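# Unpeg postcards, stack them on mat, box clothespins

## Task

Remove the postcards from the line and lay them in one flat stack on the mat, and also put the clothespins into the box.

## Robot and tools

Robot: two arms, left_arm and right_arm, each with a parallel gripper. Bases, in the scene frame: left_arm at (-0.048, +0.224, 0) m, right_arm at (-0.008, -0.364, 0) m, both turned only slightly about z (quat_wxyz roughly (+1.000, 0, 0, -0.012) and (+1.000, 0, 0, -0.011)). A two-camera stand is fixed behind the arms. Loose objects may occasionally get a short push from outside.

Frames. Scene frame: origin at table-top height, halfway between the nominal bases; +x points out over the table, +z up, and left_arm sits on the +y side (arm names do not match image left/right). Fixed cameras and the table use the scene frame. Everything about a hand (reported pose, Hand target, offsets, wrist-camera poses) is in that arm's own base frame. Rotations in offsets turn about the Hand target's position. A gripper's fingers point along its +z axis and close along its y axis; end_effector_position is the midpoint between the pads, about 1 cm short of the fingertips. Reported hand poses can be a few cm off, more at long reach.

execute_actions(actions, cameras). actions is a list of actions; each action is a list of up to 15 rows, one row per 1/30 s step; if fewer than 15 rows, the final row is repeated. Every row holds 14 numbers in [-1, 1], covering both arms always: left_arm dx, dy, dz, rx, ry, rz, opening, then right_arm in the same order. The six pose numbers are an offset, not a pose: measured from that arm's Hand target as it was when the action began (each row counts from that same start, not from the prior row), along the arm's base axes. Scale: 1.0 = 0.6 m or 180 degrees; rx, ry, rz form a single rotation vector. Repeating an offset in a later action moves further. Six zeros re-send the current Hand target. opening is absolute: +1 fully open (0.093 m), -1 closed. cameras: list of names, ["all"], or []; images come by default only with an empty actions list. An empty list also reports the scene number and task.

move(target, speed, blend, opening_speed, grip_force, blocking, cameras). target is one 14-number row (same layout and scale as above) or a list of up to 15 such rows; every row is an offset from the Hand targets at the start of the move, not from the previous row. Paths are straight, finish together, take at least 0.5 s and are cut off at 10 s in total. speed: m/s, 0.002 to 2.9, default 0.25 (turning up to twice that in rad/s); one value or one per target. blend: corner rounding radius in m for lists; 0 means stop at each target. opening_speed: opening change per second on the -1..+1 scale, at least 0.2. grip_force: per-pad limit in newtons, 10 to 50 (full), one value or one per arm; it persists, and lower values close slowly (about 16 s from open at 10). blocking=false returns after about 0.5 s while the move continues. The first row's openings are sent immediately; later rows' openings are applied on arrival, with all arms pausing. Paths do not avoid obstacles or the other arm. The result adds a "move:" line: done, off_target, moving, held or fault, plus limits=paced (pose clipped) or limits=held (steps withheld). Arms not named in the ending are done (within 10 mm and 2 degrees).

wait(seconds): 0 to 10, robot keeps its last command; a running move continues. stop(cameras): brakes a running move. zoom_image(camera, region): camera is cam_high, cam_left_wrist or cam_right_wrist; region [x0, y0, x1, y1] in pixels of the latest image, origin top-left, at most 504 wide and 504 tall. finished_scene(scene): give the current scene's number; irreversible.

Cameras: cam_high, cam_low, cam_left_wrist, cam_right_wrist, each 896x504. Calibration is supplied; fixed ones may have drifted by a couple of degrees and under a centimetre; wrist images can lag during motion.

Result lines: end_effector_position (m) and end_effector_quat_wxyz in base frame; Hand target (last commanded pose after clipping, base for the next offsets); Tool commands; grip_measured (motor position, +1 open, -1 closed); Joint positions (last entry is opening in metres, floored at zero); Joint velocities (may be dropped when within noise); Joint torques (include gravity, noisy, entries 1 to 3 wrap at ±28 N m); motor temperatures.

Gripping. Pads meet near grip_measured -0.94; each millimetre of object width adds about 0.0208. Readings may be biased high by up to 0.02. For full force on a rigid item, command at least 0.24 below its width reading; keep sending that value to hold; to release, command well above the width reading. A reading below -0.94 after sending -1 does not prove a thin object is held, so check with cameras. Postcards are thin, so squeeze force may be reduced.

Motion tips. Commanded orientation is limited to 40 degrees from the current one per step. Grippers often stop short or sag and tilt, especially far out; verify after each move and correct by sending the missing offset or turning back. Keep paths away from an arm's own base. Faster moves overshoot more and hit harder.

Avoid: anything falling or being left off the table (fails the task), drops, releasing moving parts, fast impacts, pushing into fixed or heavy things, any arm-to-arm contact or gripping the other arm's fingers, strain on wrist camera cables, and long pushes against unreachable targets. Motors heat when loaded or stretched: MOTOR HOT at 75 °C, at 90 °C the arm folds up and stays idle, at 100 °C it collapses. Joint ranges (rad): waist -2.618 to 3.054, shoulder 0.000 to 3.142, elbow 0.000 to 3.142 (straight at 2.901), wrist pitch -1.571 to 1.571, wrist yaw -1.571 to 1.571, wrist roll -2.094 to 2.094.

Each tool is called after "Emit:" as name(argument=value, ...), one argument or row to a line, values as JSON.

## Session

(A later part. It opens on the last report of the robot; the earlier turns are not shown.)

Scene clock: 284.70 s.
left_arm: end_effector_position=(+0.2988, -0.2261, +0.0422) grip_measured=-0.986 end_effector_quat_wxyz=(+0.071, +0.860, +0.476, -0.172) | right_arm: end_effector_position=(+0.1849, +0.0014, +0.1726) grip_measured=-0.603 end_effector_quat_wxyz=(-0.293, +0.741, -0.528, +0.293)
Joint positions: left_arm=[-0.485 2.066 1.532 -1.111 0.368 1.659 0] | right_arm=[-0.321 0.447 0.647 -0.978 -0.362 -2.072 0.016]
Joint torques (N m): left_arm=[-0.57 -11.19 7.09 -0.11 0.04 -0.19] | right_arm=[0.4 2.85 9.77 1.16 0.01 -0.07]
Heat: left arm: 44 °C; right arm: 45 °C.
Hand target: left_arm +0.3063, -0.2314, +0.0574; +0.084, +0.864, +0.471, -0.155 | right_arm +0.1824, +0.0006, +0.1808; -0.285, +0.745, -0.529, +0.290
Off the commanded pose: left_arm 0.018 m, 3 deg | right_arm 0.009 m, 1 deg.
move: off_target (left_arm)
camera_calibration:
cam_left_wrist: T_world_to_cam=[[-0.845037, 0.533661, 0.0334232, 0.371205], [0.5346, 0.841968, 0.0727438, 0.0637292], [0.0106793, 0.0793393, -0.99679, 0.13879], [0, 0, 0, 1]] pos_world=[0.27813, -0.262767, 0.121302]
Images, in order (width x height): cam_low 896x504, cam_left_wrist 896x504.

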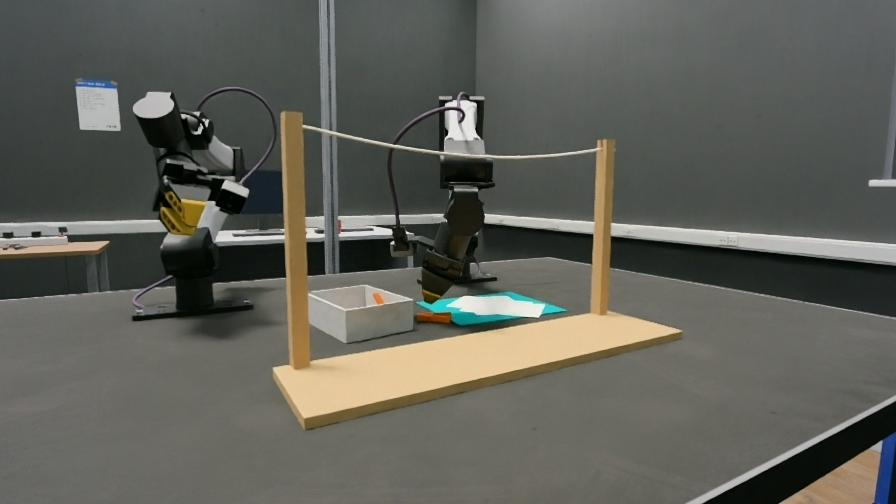

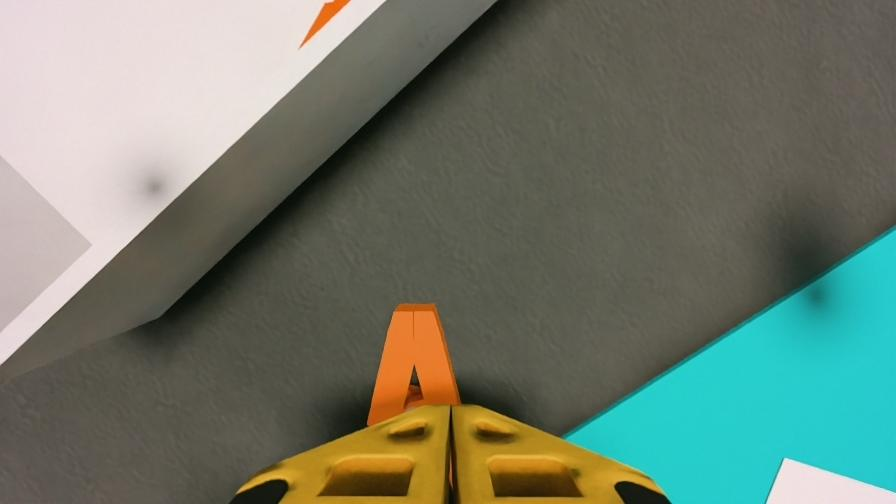

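Emit:
move(
  target=[
    [0,0,0,0,0,0,0,0,0,0,0,0,0,-0.6],
    [0,0,-0.062,0,0,0,0.0,0,0,0,0,0,0,-0.6],
  ],
  speed=0.08,
  opening_speed=1.5,
  cameras=["cam_left_wrist","cam_low"],
)

Emit:
zoom_image(
  camera="cam_low",
  region=[380, 220, 520, 350],
)

Scene clock: 288.87 s.
left_arm: end_effector_position=(+0.3053, -0.2288, +0.0283) grip_measured=-0.001 end_effector_quat_wxyz=(+0.086, +0.861, +0.474, -0.162) | right_arm: end_effector_position=(+0.1849, +0.0014, +0.1726) grip_measured=-0.603 end_effector_quat_wxyz=(-0.293, +0.741, -0.528, +0.293)
Joint positions: left_arm=[-0.484 2.077 1.493 -1.024 0.368 1.658 0.045] | right_arm=[-0.321 0.447 0.647 -0.978 -0.362 -2.072 0.016]
Joint torques (N m): left_arm=[-0.57 -8.31 3.47 0.45 0 -0.15] | right_arm=[0.4 2.85 9.76 1.16 0.01 -0.07]
Heat: left arm: 45 °C; right arm: 45 °C.
Hand target: left_arm +0.3063, -0.2314, +0.0202; +0.084, +0.864, +0.471, -0.155 | right_arm +0.1824, +0.0006, +0.1808; -0.285, +0.745, -0.529, +0.290
Off the commanded pose: left_arm 0.009 m, 1 deg | right_arm 0.009 m, 1 deg.
move: done
camera_calibration:
cam_left_wrist: T_world_to_cam=[[-0.847089, 0.531443, -0.00273019, 0.379805], [0.529747, 0.844775, 0.0756502, 0.0656778], [0.0425102, 0.0626361, -0.997131, 0.11142], [0, 0, 0, 1]] pos_world=[0.2822, -0.264307, 0.107169]
Images, in order (width x height): cam_low 896x504, cam_left_wrist 896x504.

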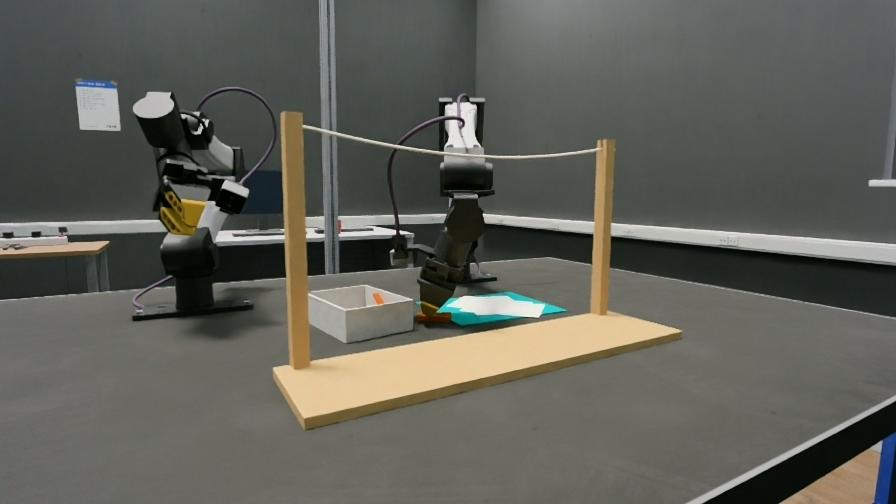

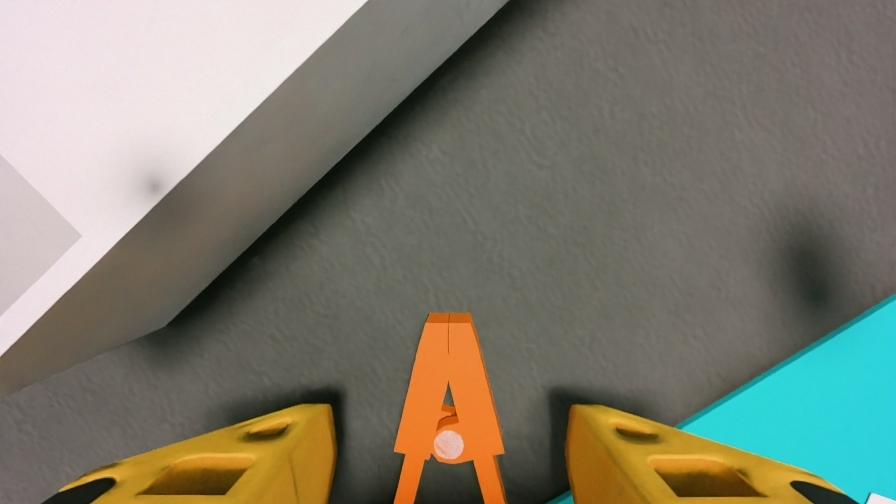

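Scaled by 3.600.

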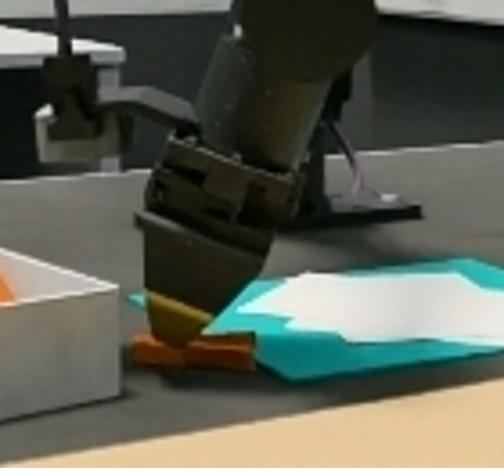

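Emit:
move(
  target=[
    [0,0,-0.014,0,0,0,0,0,0,0,0,0,0,-0.6],
    [0,0,-0.014,0,0,0,-1,0,0,0,0,0,0,-0.6],
    [0,0,0.06,0,0,0,-1,0,0,0,0,0,0,-0.6],
  ],
  speed=0.08,
  opening_speed=1,
  cameras=["cam_left_wrist","cam_low"],
)

Scene clock: 293.93 s.
left_arm: end_effector_position=(+0.2971, -0.2251, +0.0336) grip_measured=-0.681 end_effector_quat_wxyz=(+0.062, +0.858, +0.478, -0.178) | right_arm: end_effector_position=(+0.1849, +0.0014, +0.1726) grip_measured=-0.603 end_effector_quat_wxyz=(-0.293, +0.741, -0.528, +0.293)
Joint positions: left_arm=[-0.485 2.088 1.528 -1.107 0.368 1.658 0.013] | right_arm=[-0.321 0.447 0.647 -0.978 -0.362 -2.072 0.016]
Joint torques (N m): left_arm=[-0.35 -13.14 7.01 -0.1 0.02 -0.15] | right_arm=[0.39 2.84 9.77 1.16 0.01 -0.07]
Heat: left arm: 45 °C; right arm: 46 °C.
Hand target: left_arm +0.3063, -0.2314, +0.0562; +0.084, +0.864, +0.471, -0.155 | right_arm +0.1824, +0.0006, +0.1808; -0.285, +0.745, -0.529, +0.290
Off the commanded pose: left_arm 0.025 m, 4 deg | right_arm 0.009 m, 1 deg.
move: off_target (left_arm)
camera_calibration:
cam_left_wrist: T_world_to_cam=[[-0.844912, 0.532026, 0.0554244, 0.368363], [0.534833, 0.841959, 0.0711311, 0.0644495], [-0.00882146, 0.0897423, -0.995926, 0.138188], [0, 0, 0, 1]] pos_world=[0.277983, -0.262644, 0.112624]
Images, in order (width x height): cam_low 896x504, cam_left_wrist 896x504.

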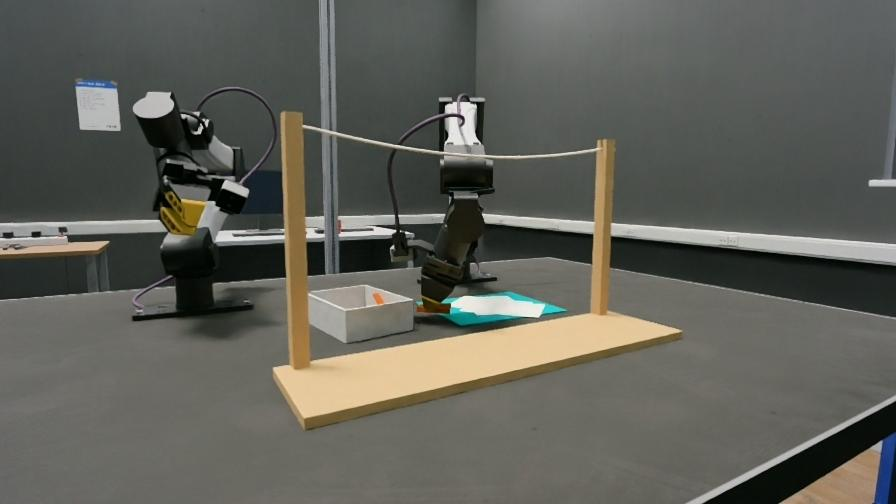

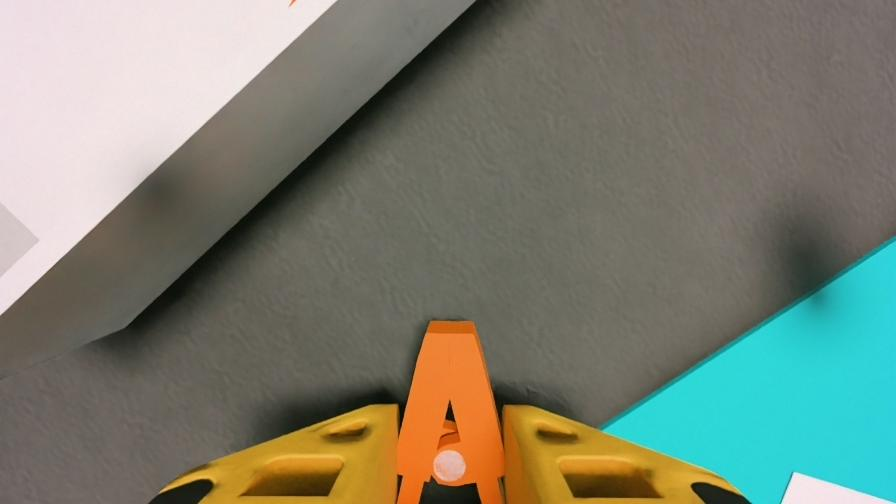

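Emit:
move(
  target=[
    [0,0,0.2,0,0,0,-1,0,0,0,0,0,0,-0.6],
    [-0.04,-0.165,0.2,0,0,0,-1,0,0,0,0,0,0,-0.6],
    [-0.04,-0.165,0.08,0,0,0,-1,0,0,0,0,0,0,-0.6],
  ],
  speed=0.15,
  blend=[0.01,0.01,0],
  cameras=["cam_left_wrist","cam_low","cam_high"],
)

Scene clock: 299.17 s.
left_arm: end_effector_position=(+0.2785, -0.3280, +0.1004) grip_measured=-0.682 end_effector_quat_wxyz=(+0.069, +0.862, +0.473, -0.169) | right_arm: end_effector_position=(+0.1849, +0.0014, +0.1726) grip_measured=-0.603 end_effector_quat_wxyz=(-0.293, +0.741, -0.528, +0.293)
Joint positions: left_arm=[-0.726 2.174 1.936 -1.315 0.366 1.408 0.012] | right_arm=[-0.321 0.447 0.647 -0.978 -0.362 -2.072 0.016]
Joint torques (N m): left_arm=[0.02 -12.25 3.62 0.56 0 -0.17] | right_arm=[0.38 2.85 9.77 1.15 0.01 -0.06]
Heat: left arm: 46 °C; right arm: 46 °C.
Hand target: left_arm +0.2823, -0.3304, +0.1042; +0.084, +0.864, +0.471, -0.155 | right_arm +0.1824, +0.0006, +0.1808; -0.285, +0.745, -0.529, +0.290
Off the commanded pose: left_arm 0.006 m, 2 deg | right_arm 0.009 m, 1 deg.
move: done
camera_calibration:
cam_left_wrist: T_world_to_cam=[[-0.841892, 0.538713, 0.031724, 0.407392], [0.53938, 0.838174, 0.0808253, 0.152859], [0.0169514, 0.0851575, -0.996223, 0.205065], [0, 0, 0, 1]] pos_world=[0.257054, -0.365053, 0.179011]
Images, in order (width x height): cam_high 896x504, cam_low 896x504, cam_left_wrist 896x504.

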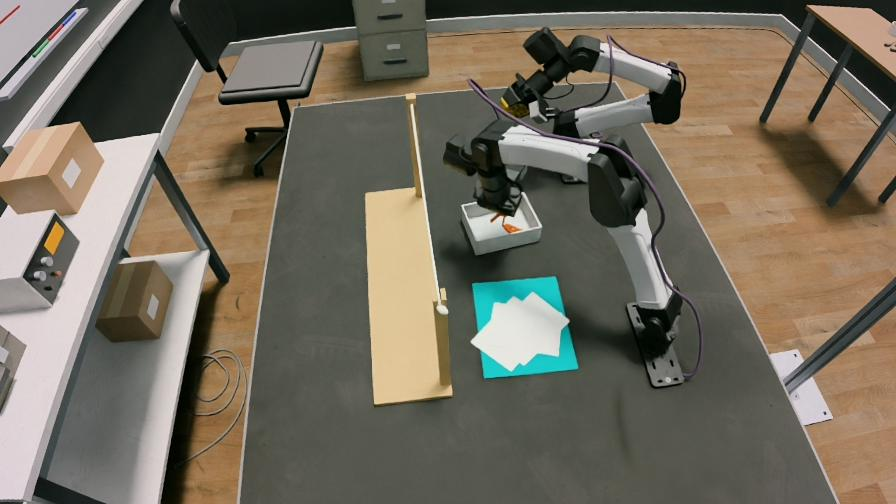

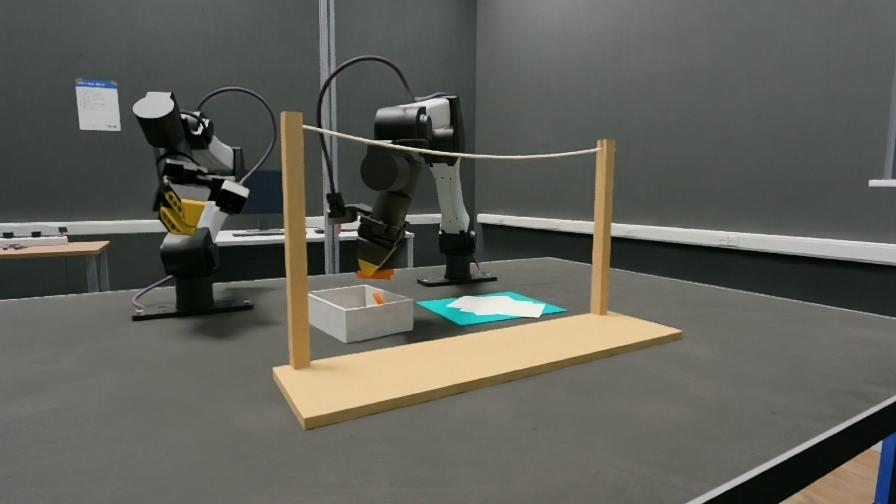

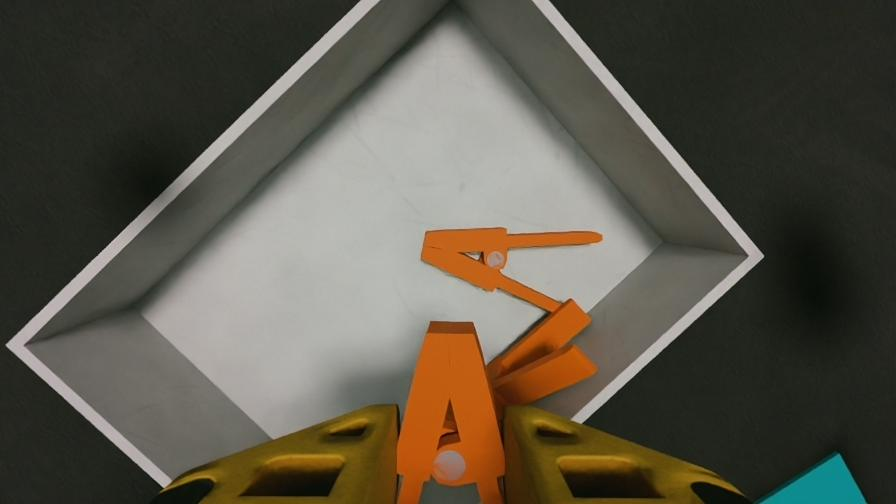

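Emit:
move(
  target=[
    [-0.003,-0.04,-0.045,0,0,0,-1,0,0,0,0,0,0,-0.6],
    [-0.003,-0.04,-0.045,0,0,0,0.1,0,0,0,0,0,0,-0.6],
    [-0.003,-0.04,0.08,0,0,0,0.1,0,0,0,0,0,0,-0.6],
  ],
  speed=0.12,
  opening_speed=1.2,
  cameras=["cam_left_wrist","cam_low","cam_high"],
)

Scene clock: 305.37 s.
left_arm: end_effector_position=(+0.2773, -0.3536, +0.1496) grip_measured=+0.099 end_effector_quat_wxyz=(+0.085, +0.863, +0.470, -0.163) | right_arm: end_effector_position=(+0.1849, +0.0014, +0.1726) grip_measured=-0.603 end_effector_quat_wxyz=(-0.293, +0.741, -0.528, +0.293)
Joint positions: left_arm=[-0.772 2.243 2.244 -1.503 0.363 1.359 0.05] | right_arm=[-0.321 0.447 0.647 -0.978 -0.362 -2.072 0.016]
Joint torques (N m): left_arm=[-0.14 -9.54 7.54 0.15 0.01 -0.14] | right_arm=[0.4 2.85 9.78 1.15 0 -0.07]
Heat: left arm: 46 °C; right arm: 46 °C.
Hand target: left_arm +0.2805, -0.3544, +0.1522; +0.084, +0.864, +0.471, -0.155 | right_arm +0.1824, +0.0006, +0.1808; -0.285, +0.745, -0.529, +0.290
Off the commanded pose: left_arm 0.004 m, 1 deg | right_arm 0.009 m, 1 deg.
move: done; target 2's new opening was sent with left_arm's hand 0.011 m and 1 deg from that target
camera_calibration:
cam_left_wrist: T_world_to_cam=[[-0.842242, 0.539093, -0.00252851, 0.424038], [0.537384, 0.839928, 0.0757555, 0.172803], [0.042963, 0.0624457, -0.997123, 0.241282], [0, 0, 0, 1]] pos_world=[0.253915, -0.388805, 0.228569]
Images, in order (width x height): cam_high 896x504, cam_low 896x504, cam_left_wrist 896x504.

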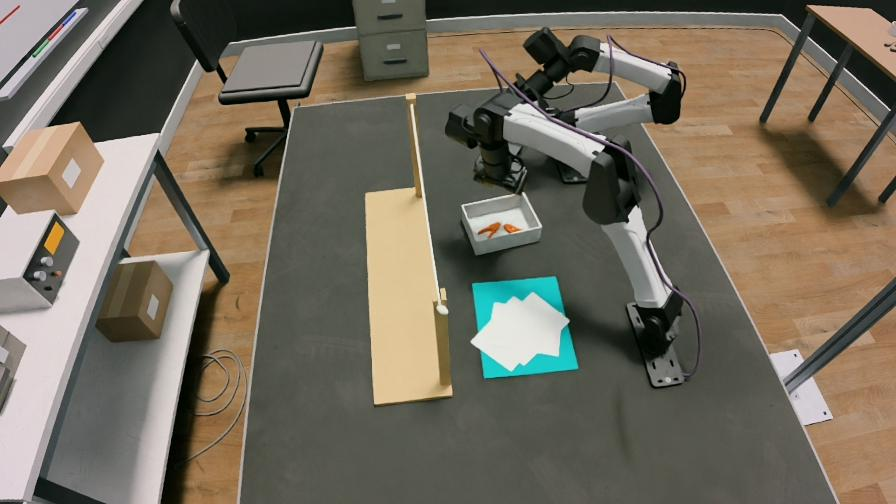

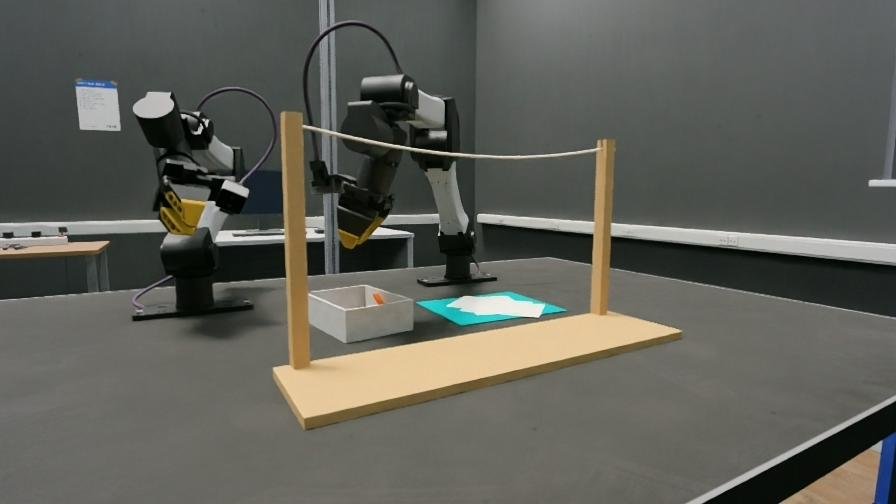

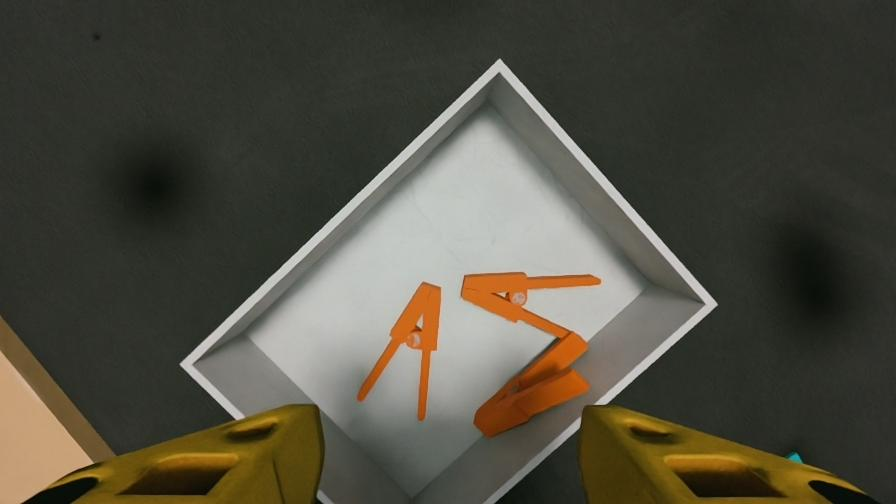

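All three in.

Emit:
finished_scene(
  scene=2,
)

The scene is finished: the task was done.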